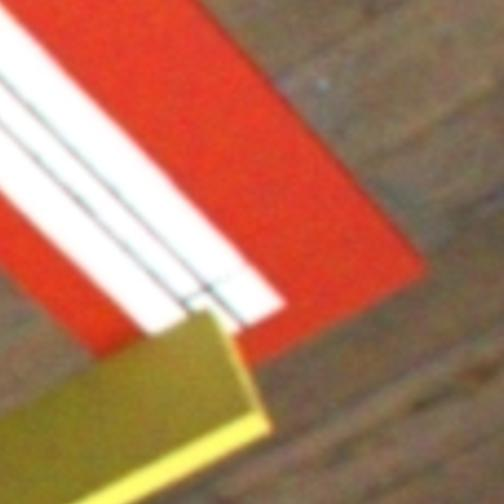

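Emit:
{"api": "move", "payload": {"arm3": {"joints":{"joint2_rad":0.8840,"joint4_rad":1.5116,"joint6_rad":0.7460},"min_time_s":1}}}

Emit:
{"api": "move", "payload": {"arm3": {"joints":{"joint1_rad":0.3833,"joint2_rad":0.8887,"joint4_rad":1.4998,"joint6_rad":0.7532,"joint7_rad":4.9301},"min_time_s":1}}}

Emit:
{"api": "move", "payload": {"arm3": {"joints":{"joint2_rad":0.8991,"joint4_rad":1.5013,"joint6_rad":0.7412},"min_time_s":1}, "cameras": ["arm4_cam_wrist"]}}

Emit:
{"api": "zoom_image", "payload": {"camera": "arm4_cam_wrist", "region": [420, 110, 470, 160]}}

Emit:
{"api": "zoom_image", "payload": {"camera": "arm4_cam_wrist", "region": [530, 220, 580, 270]}}

Scene clock: 407.67 s.
Joint torques (N m): arm1=[-0.84 -0.3 1.83 -8.6 -0.24 -0.54 0.11] | arm2=[1.07 1.18 0.67 -8.38 -0.04 -0.18 0.26] | arm3=[0.93 -40.4 0.48 -12.24 0.97 0.78 0.27] | arm4=[0.1 -2.8 -0.86 -6.99 0.09 0 -0.23]
Flange force (N): arm1=[-1.0 6.5 2.2] | arm2=[3.5 2.3 4.5] | arm3=[3.9 -1.9 37.9] | arm4=[-0.7 -3.5 -2.3]
move: arm3 done
Joint velocities: within noise
arm1.joint_positions: joint1_rad=-0.381 joint2_rad=-0.405 joint3_rad=-0.038 joint4_rad=+1.472 joint5_rad=+0.005 joint6_rad=+1.978 joint7_rad=+1.734 hand_index_mcp=+0.753 hand_index_abd=+0.000 hand_index_pip=+0.577 hand_index_dip=+0.696 hand_middle_mcp=+0.753 hand_middle_abd=+0.000 hand_middle_pip=+0.577 hand_middle_dip=+0.696 hand_ring_mcp=+0.753 hand_ring_abd=+0.000 hand_ring_pip=+0.577 hand_ring_dip=+0.696 hand_thumb_cmc=+0.714 hand_thumb_axl=+0.677 hand_thumb_mcp=+0.224 hand_thumb_ipl=+0.168 hand_current_limit=+0.400 hand_speed=-0.600
arm1.joint_status: not commanded
arm1.hand_state: goal,goal,goal,goal,goal,goal,goal,goal,goal,goal,goal,goal,goal,goal,goal,goal
arm1.index_mcp_current_ma: -1
arm1.index_abd_current_ma: 0
arm1.index_pip_current_ma: 1
arm1.index_dip_current_ma: 0
arm1.middle_mcp_current_ma: -1
arm1.middle_abd_current_ma: 0
arm1.middle_pip_current_ma: 1
arm1.middle_dip_current_ma: 0
arm1.ring_mcp_current_ma: -1
arm1.ring_abd_current_ma: 0
arm1.ring_pip_current_ma: 1
arm1.ring_dip_current_ma: 0
arm1.thumb_cmc_current_ma: 0
arm1.thumb_axl_current_ma: -1
arm1.thumb_mcp_current_ma: -3
arm1.thumb_ipl_current_ma: 0
arm1.hand_goal_index_mcp: 0.754
arm1.hand_goal_index_abd: 0.000
arm1.hand_goal_index_pip: 0.576
arm1.hand_goal_index_dip: 0.696
arm1.hand_goal_middle_mcp: 0.754
arm1.hand_goal_middle_abd: 0.000
arm1.hand_goal_middle_pip: 0.576
arm1.hand_goal_middle_dip: 0.696
arm1.hand_goal_ring_mcp: 0.754
arm1.hand_goal_ring_abd: 0.000
arm1.hand_goal_ring_pip: 0.576
arm1.hand_goal_ring_dip: 0.696
arm1.hand_goal_thumb_cmc: 0.714
arm1.hand_goal_thumb_axl: 0.678
arm1.hand_goal_thumb_mcp: 0.226
arm1.hand_goal_thumb_ipl: 0.168
arm1.hand: x=-1.1039 y=-0.3563 z=+1.3491 quat_wxyz=(+0.044, -0.839, +0.541, +0.029) (m; scene frame)
arm2.joint_positions: joint1_rad=-0.184 joint2_rad=-0.399 joint3_rad=-0.099 joint4_rad=+1.479 joint5_rad=-0.071 joint6_rad=+1.986 joint7_rad=+1.647 hand_index_mcp=+0.753 hand_index_abd=+0.000 hand_index_pip=+0.577 hand_index_dip=+0.696 hand_middle_mcp=+0.753 hand_middle_abd=+0.000 hand_middle_pip=+0.577 hand_middle_dip=+0.696 hand_ring_mcp=+0.753 hand_ring_abd=+0.000 hand_ring_pip=+0.577 hand_ring_dip=+0.696 hand_thumb_cmc=+0.714 hand_thumb_axl=+0.677 hand_thumb_mcp=+0.224 hand_thumb_ipl=+0.168 hand_current_limit=+0.400 hand_speed=-0.600
arm2.joint_status: not commanded
arm2.hand_state: goal,goal,goal,goal,goal,goal,goal,goal,goal,goal,goal,goal,goal,goal,goal,goal
arm2.index_mcp_current_ma: -2
arm2.index_abd_current_ma: 0
arm2.index_pip_current_ma: 1
arm2.index_dip_current_ma: 0
arm2.middle_mcp_current_ma: -2
arm2.middle_abd_current_ma: 0
arm2.middle_pip_current_ma: 1
arm2.middle_dip_current_ma: 0
arm2.ring_mcp_current_ma: -2
arm2.ring_abd_current_ma: 0
arm2.ring_pip_current_ma: 1
arm2.ring_dip_current_ma: 0
arm2.thumb_cmc_current_ma: 0
arm2.thumb_axl_current_ma: -1
arm2.thumb_mcp_current_ma: -7
arm2.thumb_ipl_current_ma: -1
arm2.hand_goal_index_mcp: 0.754
arm2.hand_goal_index_abd: 0.000
arm2.hand_goal_index_pip: 0.576
arm2.hand_goal_index_dip: 0.696
arm2.hand_goal_middle_mcp: 0.754
arm2.hand_goal_middle_abd: 0.000
arm2.hand_goal_middle_pip: 0.576
arm2.hand_goal_middle_dip: 0.696
arm2.hand_goal_ring_mcp: 0.754
arm2.hand_goal_ring_abd: 0.000
arm2.hand_goal_ring_pip: 0.576
arm2.hand_goal_ring_dip: 0.696
arm2.hand_goal_thumb_cmc: 0.714
arm2.hand_goal_thumb_axl: 0.678
arm2.hand_goal_thumb_mcp: 0.226
arm2.hand_goal_thumb_ipl: 0.168
arm2.hand: x=-0.1868 y=+0.3861 z=+1.3093 quat_wxyz=(+0.034, +0.610, +0.792, -0.015) (m; scene frame)
arm3.joint_positions: joint1_rad=+0.385 joint2_rad=+0.884 joint3_rad=+0.000 joint4_rad=+1.512 joint5_rad=+0.000 joint6_rad=+0.746 joint7_rad=+4.931 hand_index_mcp=+0.823 hand_index_abd=+0.003 hand_index_pip=-0.673 hand_index_dip=-0.039 hand_middle_mcp=+0.802 hand_middle_abd=+0.003 hand_middle_pip=-0.665 hand_middle_dip=-0.038 hand_ring_mcp=+0.783 hand_ring_abd=+0.003 hand_ring_pip=-0.658 hand_ring_dip=-0.036 hand_thumb_cmc=+0.714 hand_thumb_axl=+0.677 hand_thumb_mcp=+0.223 hand_thumb_ipl=+0.168 hand_current_limit=+0.750 hand_speed=-0.600
arm3.joint_status: all done
arm3.hand_state: blocked,goal,blocked,goal,blocked,goal,blocked,goal,blocked,goal,blocked,goal,goal,goal,goal,goal
arm3.index_mcp_current_ma: 264
arm3.index_abd_current_ma: 4
arm3.index_pip_current_ma: 237
arm3.index_dip_current_ma: 26
arm3.middle_mcp_current_ma: 169
arm3.middle_abd_current_ma: 4
arm3.middle_pip_current_ma: 274
arm3.middle_dip_current_ma: 29
arm3.ring_mcp_current_ma: 93
arm3.ring_abd_current_ma: 5
arm3.ring_pip_current_ma: 303
arm3.ring_dip_current_ma: 35
arm3.thumb_cmc_current_ma: 0
arm3.thumb_axl_current_ma: -1
arm3.thumb_mcp_current_ma: -6
arm3.thumb_ipl_current_ma: 0
arm3.hand_goal_index_mcp: 0.754
arm3.hand_goal_index_abd: 0.000
arm3.hand_goal_index_pip: -0.740
arm3.hand_goal_index_dip: -0.050
arm3.hand_goal_middle_mcp: 0.754
arm3.hand_goal_middle_abd: 0.000
arm3.hand_goal_middle_pip: -0.740
arm3.hand_goal_middle_dip: -0.050
arm3.hand_goal_ring_mcp: 0.754
arm3.hand_goal_ring_abd: 0.000
arm3.hand_goal_ring_pip: -0.740
arm3.hand_goal_ring_dip: -0.050
arm3.hand_goal_thumb_cmc: 0.714
arm3.hand_goal_thumb_axl: 0.678
arm3.hand_goal_thumb_mcp: 0.226
arm3.hand_goal_thumb_ipl: 0.168
arm3.hand: x=+0.8477 y=-0.0440 z=+0.8224 quat_wxyz=(+0.003, -0.707, -0.707, +0.003) (m; scene frame)
arm4.joint_positions: joint1_rad=+0.322 joint2_rad=-0.278 joint3_rad=+0.000 joint4_rad=+2.188 joint5_rad=+0.000 joint6_rad=+1.231 joint7_rad=+1.787 hand_index_mcp=+0.753 hand_index_abd=+0.000 hand_index_pip=+0.577 hand_index_dip=+0.696 hand_middle_mcp=+0.753 hand_middle_abd=+0.000 hand_middle_pip=+0.577 hand_middle_dip=+0.696 hand_ring_mcp=+0.753 hand_ring_abd=+0.000 hand_ring_pip=+0.577 hand_ring_dip=+0.696 hand_thumb_cmc=+0.714 hand_thumb_axl=+0.677 hand_thumb_mcp=+0.223 hand_thumb_ipl=+0.168 hand_current_limit=+0.400 hand_speed=-0.600
arm4.joint_status: not commanded
arm4.hand_state: goal,goal,goal,goal,goal,goal,goal,goal,goal,goal,goal,goal,goal,goal,goal,goal
arm4.index_mcp_current_ma: -3
arm4.index_abd_current_ma: 0
arm4.index_pip_current_ma: 3
arm4.index_dip_current_ma: 0
arm4.middle_mcp_current_ma: -3
arm4.middle_abd_current_ma: 0
arm4.middle_pip_current_ma: 3
arm4.middle_dip_current_ma: 0
arm4.ring_mcp_current_ma: -3
arm4.ring_abd_current_ma: 0
arm4.ring_pip_current_ma: 3
arm4.ring_dip_current_ma: 0
arm4.thumb_cmc_current_ma: 1
arm4.thumb_axl_current_ma: -3
arm4.thumb_mcp_current_ma: -14
arm4.thumb_ipl_current_ma: -1
arm4.hand_goal_index_mcp: 0.754
arm4.hand_goal_index_abd: 0.000
arm4.hand_goal_index_pip: 0.576
arm4.hand_goal_index_dip: 0.696
arm4.hand_goal_middle_mcp: 0.754
arm4.hand_goal_middle_abd: 0.000
arm4.hand_goal_middle_pip: 0.576
arm4.hand_goal_middle_dip: 0.696
arm4.hand_goal_ring_mcp: 0.754
arm4.hand_goal_ring_abd: 0.000
arm4.hand_goal_ring_pip: 0.576
arm4.hand_goal_ring_dip: 0.696
arm4.hand_goal_thumb_cmc: 0.714
arm4.hand_goal_thumb_axl: 0.678
arm4.hand_goal_thumb_mcp: 0.226
arm4.hand_goal_thumb_ipl: 0.168
arm4.hand: x=+1.2411 y=+0.3017 z=+1.1018 quat_wxyz=(-0.004, +0.707, +0.707, +0.005) (m; scene frame)
pictures: none

Scene clock: 408.97 s.
Joint torques (N m): arm1=[-0.75 -0.36 1.74 -8.78 -0.27 -0.54 0.08] | arm2=[1.11 1.14 0.65 -8.33 -0.06 -0.19 0.24] | arm3=[-0.36 -42.46 -0.63 -16.24 0.34 -1.39 0.08] | arm4=[0.11 -2.81 -0.87 -6.97 0.1 -0.02 -0.24]
Flange force (N): arm1=[-0.9 6.1 2.9] | arm2=[3.4 2.1 4.2] | arm3=[-4.0 -1.2 37.9] | arm4=[-0.7 -3.6 -2.4]
move: arm3 done
Joint velocities: within noise
arm1, arm2, arm4: as last shown
arm3.joint_positions: joint1_rad=+0.383 joint2_rad=+0.889 joint3_rad=+0.000 joint4_rad=+1.500 joint5_rad=+0.000 joint6_rad=+0.753 joint7_rad=+4.930 hand_index_mcp=+0.823 hand_index_abd=+0.001 hand_index_pip=-0.671 hand_index_dip=-0.039 hand_middle_mcp=+0.802 hand_middle_abd=+0.001 hand_middle_pip=-0.665 hand_middle_dip=-0.038 hand_ring_mcp=+0.785 hand_ring_abd=+0.003 hand_ring_pip=-0.658 hand_ring_dip=-0.036 hand_thumb_cmc=+0.714 hand_thumb_axl=+0.677 hand_thumb_mcp=+0.223 hand_thumb_ipl=+0.168 hand_current_limit=+0.750 hand_speed=-0.600
arm3.joint_status: all done
arm3.hand_state: blocked,goal,blocked,goal,blocked,goal,blocked,goal,blocked,goal,blocked,goal,goal,goal,goal,goal
arm3.index_mcp_current_ma: 264
arm3.index_abd_current_ma: 1
arm3.index_pip_current_ma: 243
arm3.index_dip_current_ma: 26
arm3.middle_mcp_current_ma: 169
arm3.middle_abd_current_ma: 2
arm3.middle_pip_current_ma: 274
arm3.middle_dip_current_ma: 29
arm3.ring_mcp_current_ma: 100
arm3.ring_abd_current_ma: 4
arm3.ring_pip_current_ma: 303
arm3.ring_dip_current_ma: 35
arm3.thumb_cmc_current_ma: 0
arm3.thumb_axl_current_ma: -1
arm3.thumb_mcp_current_ma: -6
arm3.thumb_ipl_current_ma: 0
arm3.hand_goal_index_mcp: 0.754
arm3.hand_goal_index_abd: 0.000
arm3.hand_goal_index_pip: -0.740
arm3.hand_goal_index_dip: -0.050
arm3.hand_goal_middle_mcp: 0.754
arm3.hand_goal_middle_abd: 0.000
arm3.hand_goal_middle_pip: -0.740
arm3.hand_goal_middle_dip: -0.050
arm3.hand_goal_ring_mcp: 0.754
arm3.hand_goal_ring_abd: 0.000
arm3.hand_goal_ring_pip: -0.740
arm3.hand_goal_ring_dip: -0.050
arm3.hand_goal_thumb_cmc: 0.714
arm3.hand_goal_thumb_axl: 0.678
arm3.hand_goal_thumb_mcp: 0.226
arm3.hand_goal_thumb_ipl: 0.168
arm3.hand: x=+0.8476 y=-0.0410 z=+0.8224 quat_wxyz=(+0.003, -0.707, -0.707, +0.003) (m; scene frame)
pictures: none

Scene clock: 410.30 s.
Joint torques (N m): arm1=[-0.81 -0.22 1.8 -8.59 -0.28 -0.47 0.12] | arm2=[1.08 1.18 0.69 -8.24 -0.01 -0.2 0.27] | arm3=[5.12 -22.47 3.82 -7.7 2.02 -1.18 0.22] | arm4=[0.13 -2.8 -0.9 -6.95 0.1 -0.02 -0.25]
Flange force (N): arm1=[-0.9 6.5 2.4] | arm2=[3.4 2.4 3.9] | arm3=[-0.3 -11.0 1.1] | arm4=[-0.7 -3.7 -2.5]
move: arm3 done
Joint velocities: within noise
arm1, arm2, arm4: as last shown
arm3.joint_positions: joint1_rad=+0.383 joint2_rad=+0.899 joint3_rad=+0.000 joint4_rad=+1.501 joint5_rad=+0.000 joint6_rad=+0.741 joint7_rad=+4.930 hand_index_mcp=+0.817 hand_index_abd=+0.003 hand_index_pip=-0.705 hand_index_dip=-0.039 hand_middle_mcp=+0.795 hand_middle_abd=+0.004 hand_middle_pip=-0.695 hand_middle_dip=-0.038 hand_ring_mcp=+0.774 hand_ring_abd=+0.005 hand_ring_pip=-0.687 hand_ring_dip=-0.036 hand_thumb_cmc=+0.714 hand_thumb_axl=+0.677 hand_thumb_mcp=+0.223 hand_thumb_ipl=+0.168 hand_current_limit=+0.750 hand_speed=-0.600
arm3.joint_status: all done
arm3.hand_state: blocked,goal,blocked,goal,blocked,goal,blocked,goal,blocked,goal,blocked,goal,goal,goal,goal,goal
arm3.index_mcp_current_ma: 236
arm3.index_abd_current_ma: 5
arm3.index_pip_current_ma: 109
arm3.index_dip_current_ma: 26
arm3.middle_mcp_current_ma: 141
arm3.middle_abd_current_ma: 6
arm3.middle_pip_current_ma: 145
arm3.middle_dip_current_ma: 29
arm3.ring_mcp_current_ma: 60
arm3.ring_abd_current_ma: 8
arm3.ring_pip_current_ma: 179
arm3.ring_dip_current_ma: 35
arm3.thumb_cmc_current_ma: 0
arm3.thumb_axl_current_ma: -1
arm3.thumb_mcp_current_ma: -6
arm3.thumb_ipl_current_ma: 0
arm3.hand_goal_index_mcp: 0.754
arm3.hand_goal_index_abd: 0.000
arm3.hand_goal_index_pip: -0.740
arm3.hand_goal_index_dip: -0.050
arm3.hand_goal_middle_mcp: 0.754
arm3.hand_goal_middle_abd: 0.000
arm3.hand_goal_middle_pip: -0.740
arm3.hand_goal_middle_dip: -0.050
arm3.hand_goal_ring_mcp: 0.754
arm3.hand_goal_ring_abd: 0.000
arm3.hand_goal_ring_pip: -0.740
arm3.hand_goal_ring_dip: -0.050
arm3.hand_goal_thumb_cmc: 0.714
arm3.hand_goal_thumb_axl: 0.678
arm3.hand_goal_thumb_mcp: 0.226
arm3.hand_goal_thumb_ipl: 0.168
arm3.hand: x=+0.8476 y=-0.0409 z=+0.8164 quat_wxyz=(+0.003, -0.707, -0.707, +0.003) (m; scene frame)
pictures: arm4_cam_wrist

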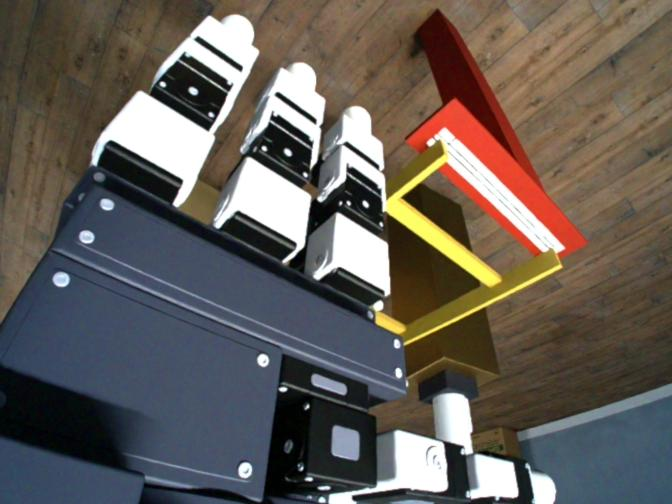

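Scaled by 10.080 from the camera's 672x504 image, which has a finer 960x720 frame.

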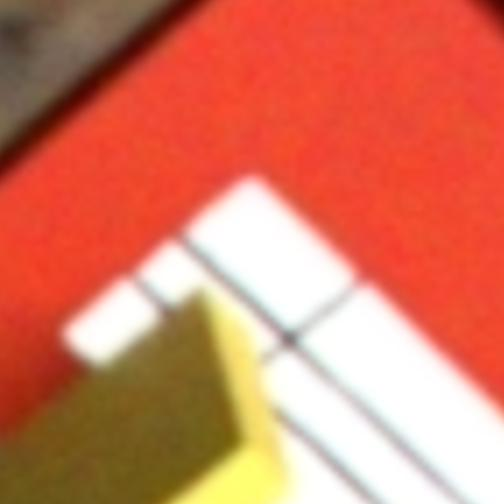

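Scaled by 10.080 from the camera's 672x504 image, which has a finer 960x720 frame.

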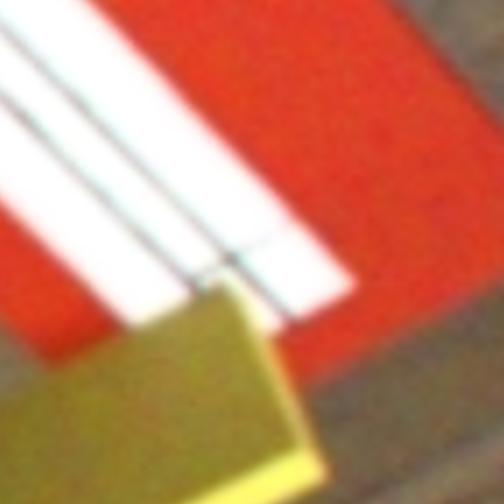

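Emit:
{"api": "move", "payload": {"arm3": {"joints":{"joint2_rad":0.9213,"joint4_rad":1.5035,"joint6_rad":0.7167},"min_time_s":1.2}}}

Emit:
{"api": "move", "payload": {"arm3": {"joints":{"hand_index_mcp":0.87,"hand_middle_mcp":0.87,"hand_ring_mcp":0.87,"hand_index_dip":0.696,"hand_middle_dip":0.696,"hand_ring_dip":0.696}}}}

Emit:
{"api": "move", "payload": {"arm3": {"joints":{"hand_index_mcp":0.9,"hand_middle_mcp":0.9,"hand_ring_mcp":0.9,"hand_index_pip":0.577,"hand_middle_pip":0.577,"hand_ring_pip":0.577}}, "cameras": ["arm4_cam_wrist","arm3_cam_wrist"]}}

Emit:
{"api": "zoom_image", "payload": {"camera": "arm4_cam_wrist", "region": [420, 110, 470, 160]}}

Emit:
{"api": "zoom_image", "payload": {"camera": "arm4_cam_wrist", "region": [530, 220, 580, 270]}}

Scene clock: 439.07 s.
Joint torques (N m): arm1=[-0.76 -0.26 1.84 -8.71 -0.3 -0.46 0.2] | arm2=[1.02 1.19 0.63 -8.28 -0.02 -0.19 0.22] | arm3=[8.17 -20.11 6.87 -6.29 3.06 -0.88 0.27] | arm4=[0.08 -2.83 -0.88 -6.98 0.11 0 -0.26]
Flange force (N): arm1=[-0.9 6.8 2.9] | arm2=[3.5 2.1 4.1] | arm3=[1.5 -16.5 -3.0] | arm4=[-0.8 -3.7 -2.3]
move: arm3 done
Joint velocities: within noise
arm1, arm2, arm4: as last shown
arm3.joint_positions: joint1_rad=+0.383 joint2_rad=+0.921 joint3_rad=+0.000 joint4_rad=+1.503 joint5_rad=+0.000 joint6_rad=+0.717 joint7_rad=+4.930 hand_index_mcp=+0.816 hand_index_abd=+0.003 hand_index_pip=-0.732 hand_index_dip=-0.047 hand_middle_mcp=+0.789 hand_middle_abd=+0.004 hand_middle_pip=-0.732 hand_middle_dip=-0.046 hand_ring_mcp=+0.769 hand_ring_abd=+0.005 hand_ring_pip=-0.733 hand_ring_dip=-0.047 hand_thumb_cmc=+0.714 hand_thumb_axl=+0.677 hand_thumb_mcp=+0.223 hand_thumb_ipl=+0.168 hand_current_limit=+0.750 hand_speed=-0.600
arm3.joint_status: all done
arm3.hand_state: blocked,goal,goal,goal,blocked,goal,goal,goal,goal,goal,goal,goal,goal,goal,goal,goal
arm3.index_mcp_current_ma: 234
arm3.index_abd_current_ma: 5
arm3.index_pip_current_ma: 19
arm3.index_dip_current_ma: 6
arm3.middle_mcp_current_ma: 114
arm3.middle_abd_current_ma: 6
arm3.middle_pip_current_ma: 19
arm3.middle_dip_current_ma: 7
arm3.ring_mcp_current_ma: 41
arm3.ring_abd_current_ma: 8
arm3.ring_pip_current_ma: 16
arm3.ring_dip_current_ma: 6
arm3.thumb_cmc_current_ma: 0
arm3.thumb_axl_current_ma: -1
arm3.thumb_mcp_current_ma: -6
arm3.thumb_ipl_current_ma: 0
arm3.hand_goal_index_mcp: 0.754
arm3.hand_goal_index_abd: 0.000
arm3.hand_goal_index_pip: -0.740
arm3.hand_goal_index_dip: -0.050
arm3.hand_goal_middle_mcp: 0.754
arm3.hand_goal_middle_abd: 0.000
arm3.hand_goal_middle_pip: -0.740
arm3.hand_goal_middle_dip: -0.050
arm3.hand_goal_ring_mcp: 0.754
arm3.hand_goal_ring_abd: 0.000
arm3.hand_goal_ring_pip: -0.740
arm3.hand_goal_ring_dip: -0.050
arm3.hand_goal_thumb_cmc: 0.714
arm3.hand_goal_thumb_axl: 0.678
arm3.hand_goal_thumb_mcp: 0.226
arm3.hand_goal_thumb_ipl: 0.168
arm3.hand: x=+0.8475 y=-0.0409 z=+0.8039 quat_wxyz=(+0.003, -0.707, -0.707, +0.003) (m; scene frame)
pictures: none

Scene clock: 440.07 s.
Joint torques (N m): arm1=[-0.81 -0.29 1.78 -8.69 -0.3 -0.5 0.12] | arm2=[1.07 1.16 0.65 -8.29 -0.03 -0.23 0.25] | arm3=[1.84 -21.51 0.25 -5.59 0.11 0.13 -0.23] | arm4=[0.12 -2.81 -0.86 -6.96 0.11 0.01 -0.25]
Flange force (N): arm1=[-0.9 6.4 2.7] | arm2=[3.4 2.2 4.0] | arm3=[1.1 -3.5 1.4] | arm4=[-0.8 -3.6 -2.3]
move: arm3 done
Joint velocities: within noise
arm1, arm2, arm4: as last shown
arm3.joint_positions: joint1_rad=+0.383 joint2_rad=+0.921 joint3_rad=+0.000 joint4_rad=+1.503 joint5_rad=+0.000 joint6_rad=+0.717 joint7_rad=+4.930 hand_index_mcp=+0.874 hand_index_abd=+0.003 hand_index_pip=-0.732 hand_index_dip=+0.694 hand_middle_mcp=+0.868 hand_middle_abd=+0.004 hand_middle_pip=-0.732 hand_middle_dip=+0.694 hand_ring_mcp=+0.868 hand_ring_abd=+0.004 hand_ring_pip=-0.733 hand_ring_dip=+0.694 hand_thumb_cmc=+0.714 hand_thumb_axl=+0.677 hand_thumb_mcp=+0.223 hand_thumb_ipl=+0.168 hand_current_limit=+0.750 hand_speed=-0.600
arm3.joint_status: all done
arm3.hand_state: goal,goal,goal,goal,goal,goal,goal,goal,goal,goal,goal,goal,goal,goal,goal,goal
arm3.index_mcp_current_ma: 10
arm3.index_abd_current_ma: 5
arm3.index_pip_current_ma: 18
arm3.index_dip_current_ma: -4
arm3.middle_mcp_current_ma: -4
arm3.middle_abd_current_ma: 6
arm3.middle_pip_current_ma: 18
arm3.middle_dip_current_ma: -4
arm3.ring_mcp_current_ma: -5
arm3.ring_abd_current_ma: 6
arm3.ring_pip_current_ma: 15
arm3.ring_dip_current_ma: -4
arm3.thumb_cmc_current_ma: 0
arm3.thumb_axl_current_ma: -1
arm3.thumb_mcp_current_ma: -6
arm3.thumb_ipl_current_ma: 0
arm3.hand_goal_index_mcp: 0.870
arm3.hand_goal_index_abd: 0.000
arm3.hand_goal_index_pip: -0.740
arm3.hand_goal_index_dip: 0.696
arm3.hand_goal_middle_mcp: 0.870
arm3.hand_goal_middle_abd: 0.000
arm3.hand_goal_middle_pip: -0.740
arm3.hand_goal_middle_dip: 0.696
arm3.hand_goal_ring_mcp: 0.870
arm3.hand_goal_ring_abd: 0.000
arm3.hand_goal_ring_pip: -0.740
arm3.hand_goal_ring_dip: 0.696
arm3.hand_goal_thumb_cmc: 0.714
arm3.hand_goal_thumb_axl: 0.678
arm3.hand_goal_thumb_mcp: 0.226
arm3.hand_goal_thumb_ipl: 0.168
arm3.hand: x=+0.8475 y=-0.0409 z=+0.8039 quat_wxyz=(+0.003, -0.707, -0.707, +0.003) (m; scene frame)
pictures: none

Scene clock: 441.47 s.
Joint torques (N m): arm1=[-0.82 -0.22 1.81 -8.73 -0.26 -0.54 0.08] | arm2=[1.06 1.19 0.68 -8.29 -0.04 -0.19 0.26] | arm3=[1.36 -21.76 -0.21 -5.63 -0.14 0.21 -0.28] | arm4=[0.11 -2.83 -0.9 -6.99 0.09 -0.01 -0.24]
Flange force (N): arm1=[-0.7 6.4 2.8] | arm2=[3.4 2.3 4.1] | arm3=[1.0 -2.5 2.0] | arm4=[-0.7 -3.7 -2.3]
move: arm3 done
Joint velocities: within noise
arm1, arm2, arm4: as last shown
arm3.joint_positions: joint1_rad=+0.383 joint2_rad=+0.921 joint3_rad=+0.000 joint4_rad=+1.503 joint5_rad=+0.000 joint6_rad=+0.717 joint7_rad=+4.930 hand_index_mcp=+0.897 hand_index_abd=+0.003 hand_index_pip=+0.573 hand_index_dip=+0.694 hand_middle_mcp=+0.897 hand_middle_abd=+0.004 hand_middle_pip=+0.573 hand_middle_dip=+0.694 hand_ring_mcp=+0.897 hand_ring_abd=+0.004 hand_ring_pip=+0.574 hand_ring_dip=+0.694 hand_thumb_cmc=+0.714 hand_thumb_axl=+0.677 hand_thumb_mcp=+0.223 hand_thumb_ipl=+0.168 hand_current_limit=+0.750 hand_speed=-0.600
arm3.joint_status: all done
arm3.hand_state: goal,goal,goal,goal,goal,goal,goal,goal,goal,goal,goal,goal,goal,goal,goal,goal
arm3.index_mcp_current_ma: -6
arm3.index_abd_current_ma: 5
arm3.index_pip_current_ma: -9
arm3.index_dip_current_ma: -4
arm3.middle_mcp_current_ma: -6
arm3.middle_abd_current_ma: 6
arm3.middle_pip_current_ma: -9
arm3.middle_dip_current_ma: -4
arm3.ring_mcp_current_ma: -7
arm3.ring_abd_current_ma: 6
arm3.ring_pip_current_ma: -8
arm3.ring_dip_current_ma: -4
arm3.thumb_cmc_current_ma: 0
arm3.thumb_axl_current_ma: -1
arm3.thumb_mcp_current_ma: -6
arm3.thumb_ipl_current_ma: 0
arm3.hand_goal_index_mcp: 0.900
arm3.hand_goal_index_abd: 0.000
arm3.hand_goal_index_pip: 0.578
arm3.hand_goal_index_dip: 0.696
arm3.hand_goal_middle_mcp: 0.900
arm3.hand_goal_middle_abd: 0.000
arm3.hand_goal_middle_pip: 0.578
arm3.hand_goal_middle_dip: 0.696
arm3.hand_goal_ring_mcp: 0.900
arm3.hand_goal_ring_abd: 0.000
arm3.hand_goal_ring_pip: 0.578
arm3.hand_goal_ring_dip: 0.696
arm3.hand_goal_thumb_cmc: 0.714
arm3.hand_goal_thumb_axl: 0.678
arm3.hand_goal_thumb_mcp: 0.226
arm3.hand_goal_thumb_ipl: 0.168
arm3.hand: x=+0.8475 y=-0.0409 z=+0.8039 quat_wxyz=(+0.003, -0.707, -0.707, +0.003) (m; scene frame)
pictures: arm3_cam_wrist, arm4_cam_wrist

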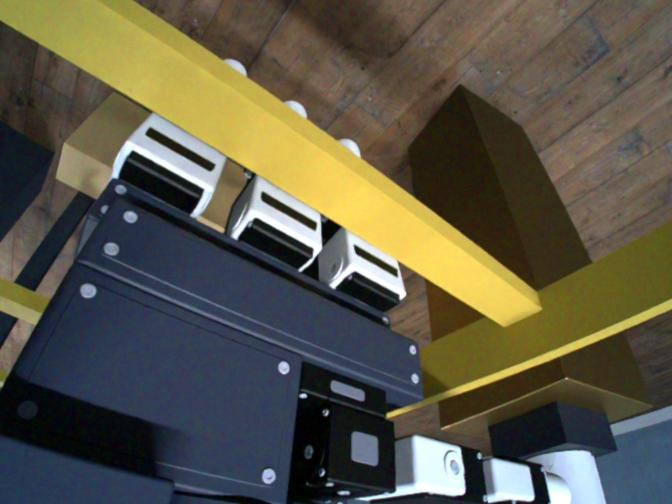

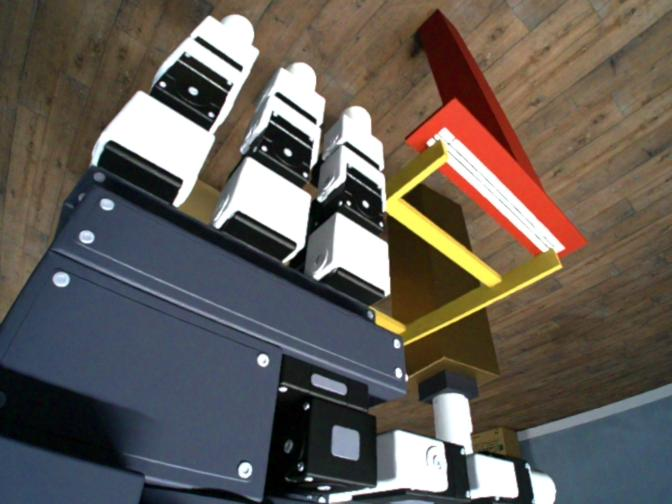

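Scaled by 10.080 from the camera's 672x504 image, which has a finer 960x720 frame.

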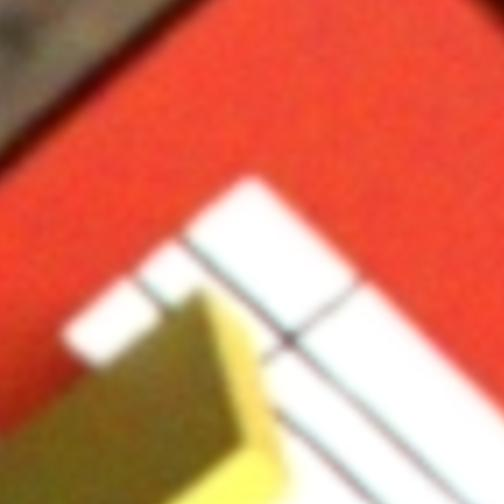

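Scaled by 10.080 from the camera's 672x504 image, which has a finer 960x720 frame.

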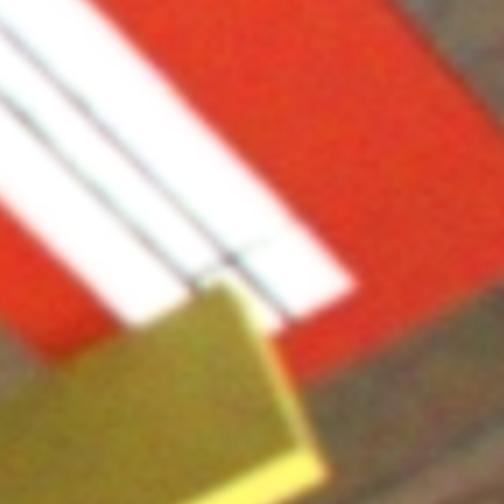

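Emit:
{"api": "move", "payload": {"arm4": {"joints":{"joint1_rad":0.2087,"joint2_rad":0.2111,"joint4_rad":1.7306,"joint6_rad":1.2000,"joint7_rad":1.6748},"min_time_s":2}, "cameras": ["arm4_cam_wrist","cam_low"]}}

Emit:
{"api": "zoom_image", "payload": {"camera": "cam_low", "region": [225, 235, 275, 285]}}

Scene clock: 663.60 s.
Joint torques (N m): arm1=[-0.8 -0.32 1.78 -8.67 -0.29 -0.56 0.12] | arm2=[1.09 1.22 0.64 -8.29 -0.06 -0.2 0.22] | arm3=[1.38 -21.73 -0.23 -5.57 -0.12 0.18 -0.27] | arm4=[0.13 -12.51 -0.73 -6.88 0.1 -0.04 -0.26]
Flange force (N): arm1=[-1.0 6.3 2.4] | arm2=[3.6 2.0 4.2] | arm3=[1.2 -2.5 1.9] | arm4=[-3.4 -1.9 -1.7]
move: arm4 done
Joint velocities: within noise
arm1, arm2, arm3: as last shown
arm4.joint_positions: joint1_rad=+0.209 joint2_rad=+0.211 joint3_rad=+0.000 joint4_rad=+1.731 joint5_rad=+0.000 joint6_rad=+1.200 joint7_rad=+1.675 hand_index_mcp=+0.753 hand_index_abd=+0.000 hand_index_pip=+0.577 hand_index_dip=+0.696 hand_middle_mcp=+0.753 hand_middle_abd=+0.000 hand_middle_pip=+0.577 hand_middle_dip=+0.696 hand_ring_mcp=+0.753 hand_ring_abd=+0.000 hand_ring_pip=+0.577 hand_ring_dip=+0.696 hand_thumb_cmc=+0.714 hand_thumb_axl=+0.677 hand_thumb_mcp=+0.223 hand_thumb_ipl=+0.168 hand_current_limit=+0.400 hand_speed=-0.600
arm4.joint_status: all done
arm4.hand_state: goal,goal,goal,goal,goal,goal,goal,goal,goal,goal,goal,goal,goal,goal,goal,goal
arm4.index_mcp_current_ma: -3
arm4.index_abd_current_ma: 0
arm4.index_pip_current_ma: 3
arm4.index_dip_current_ma: 0
arm4.middle_mcp_current_ma: -3
arm4.middle_abd_current_ma: 0
arm4.middle_pip_current_ma: 3
arm4.middle_dip_current_ma: 0
arm4.ring_mcp_current_ma: -3
arm4.ring_abd_current_ma: 0
arm4.ring_pip_current_ma: 3
arm4.ring_dip_current_ma: 0
arm4.thumb_cmc_current_ma: 1
arm4.thumb_axl_current_ma: -3
arm4.thumb_mcp_current_ma: -14
arm4.thumb_ipl_current_ma: -1
arm4.hand_goal_index_mcp: 0.754
arm4.hand_goal_index_abd: 0.000
arm4.hand_goal_index_pip: 0.576
arm4.hand_goal_index_dip: 0.696
arm4.hand_goal_middle_mcp: 0.754
arm4.hand_goal_middle_abd: 0.000
arm4.hand_goal_middle_pip: 0.576
arm4.hand_goal_middle_dip: 0.696
arm4.hand_goal_ring_mcp: 0.754
arm4.hand_goal_ring_abd: 0.000
arm4.hand_goal_ring_pip: 0.576
arm4.hand_goal_ring_dip: 0.696
arm4.hand_goal_thumb_cmc: 0.714
arm4.hand_goal_thumb_axl: 0.678
arm4.hand_goal_thumb_mcp: 0.226
arm4.hand_goal_thumb_ipl: 0.168
arm4.hand: x=+1.2400 y=+0.0968 z=+1.0968 quat_wxyz=(-0.004, +0.707, +0.707, +0.005) (m; scene frame)
pictures: arm4_cam_wrist, cam_low

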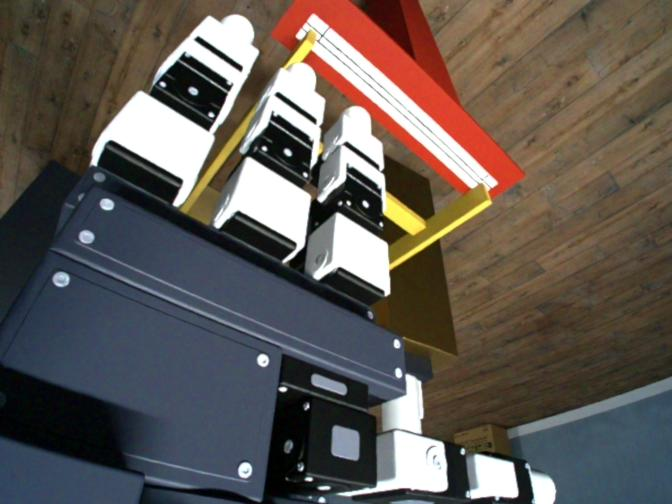

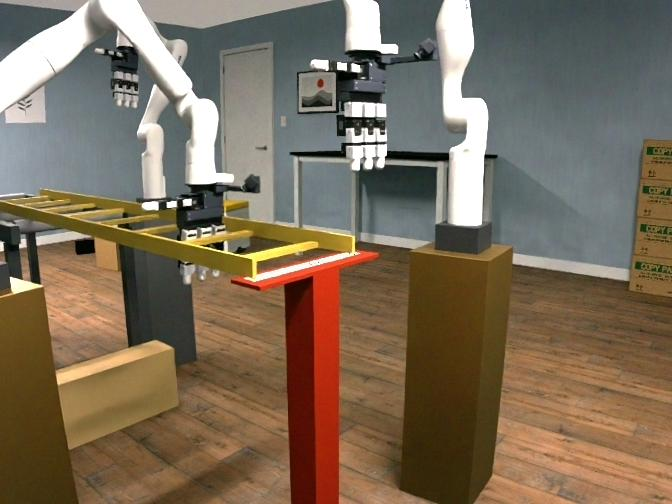

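Scaled by 10.080 from the camera's 672x504 image, which has a finer 960x720 frame.

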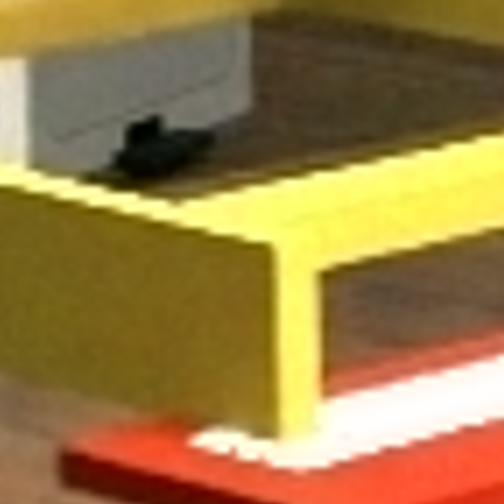

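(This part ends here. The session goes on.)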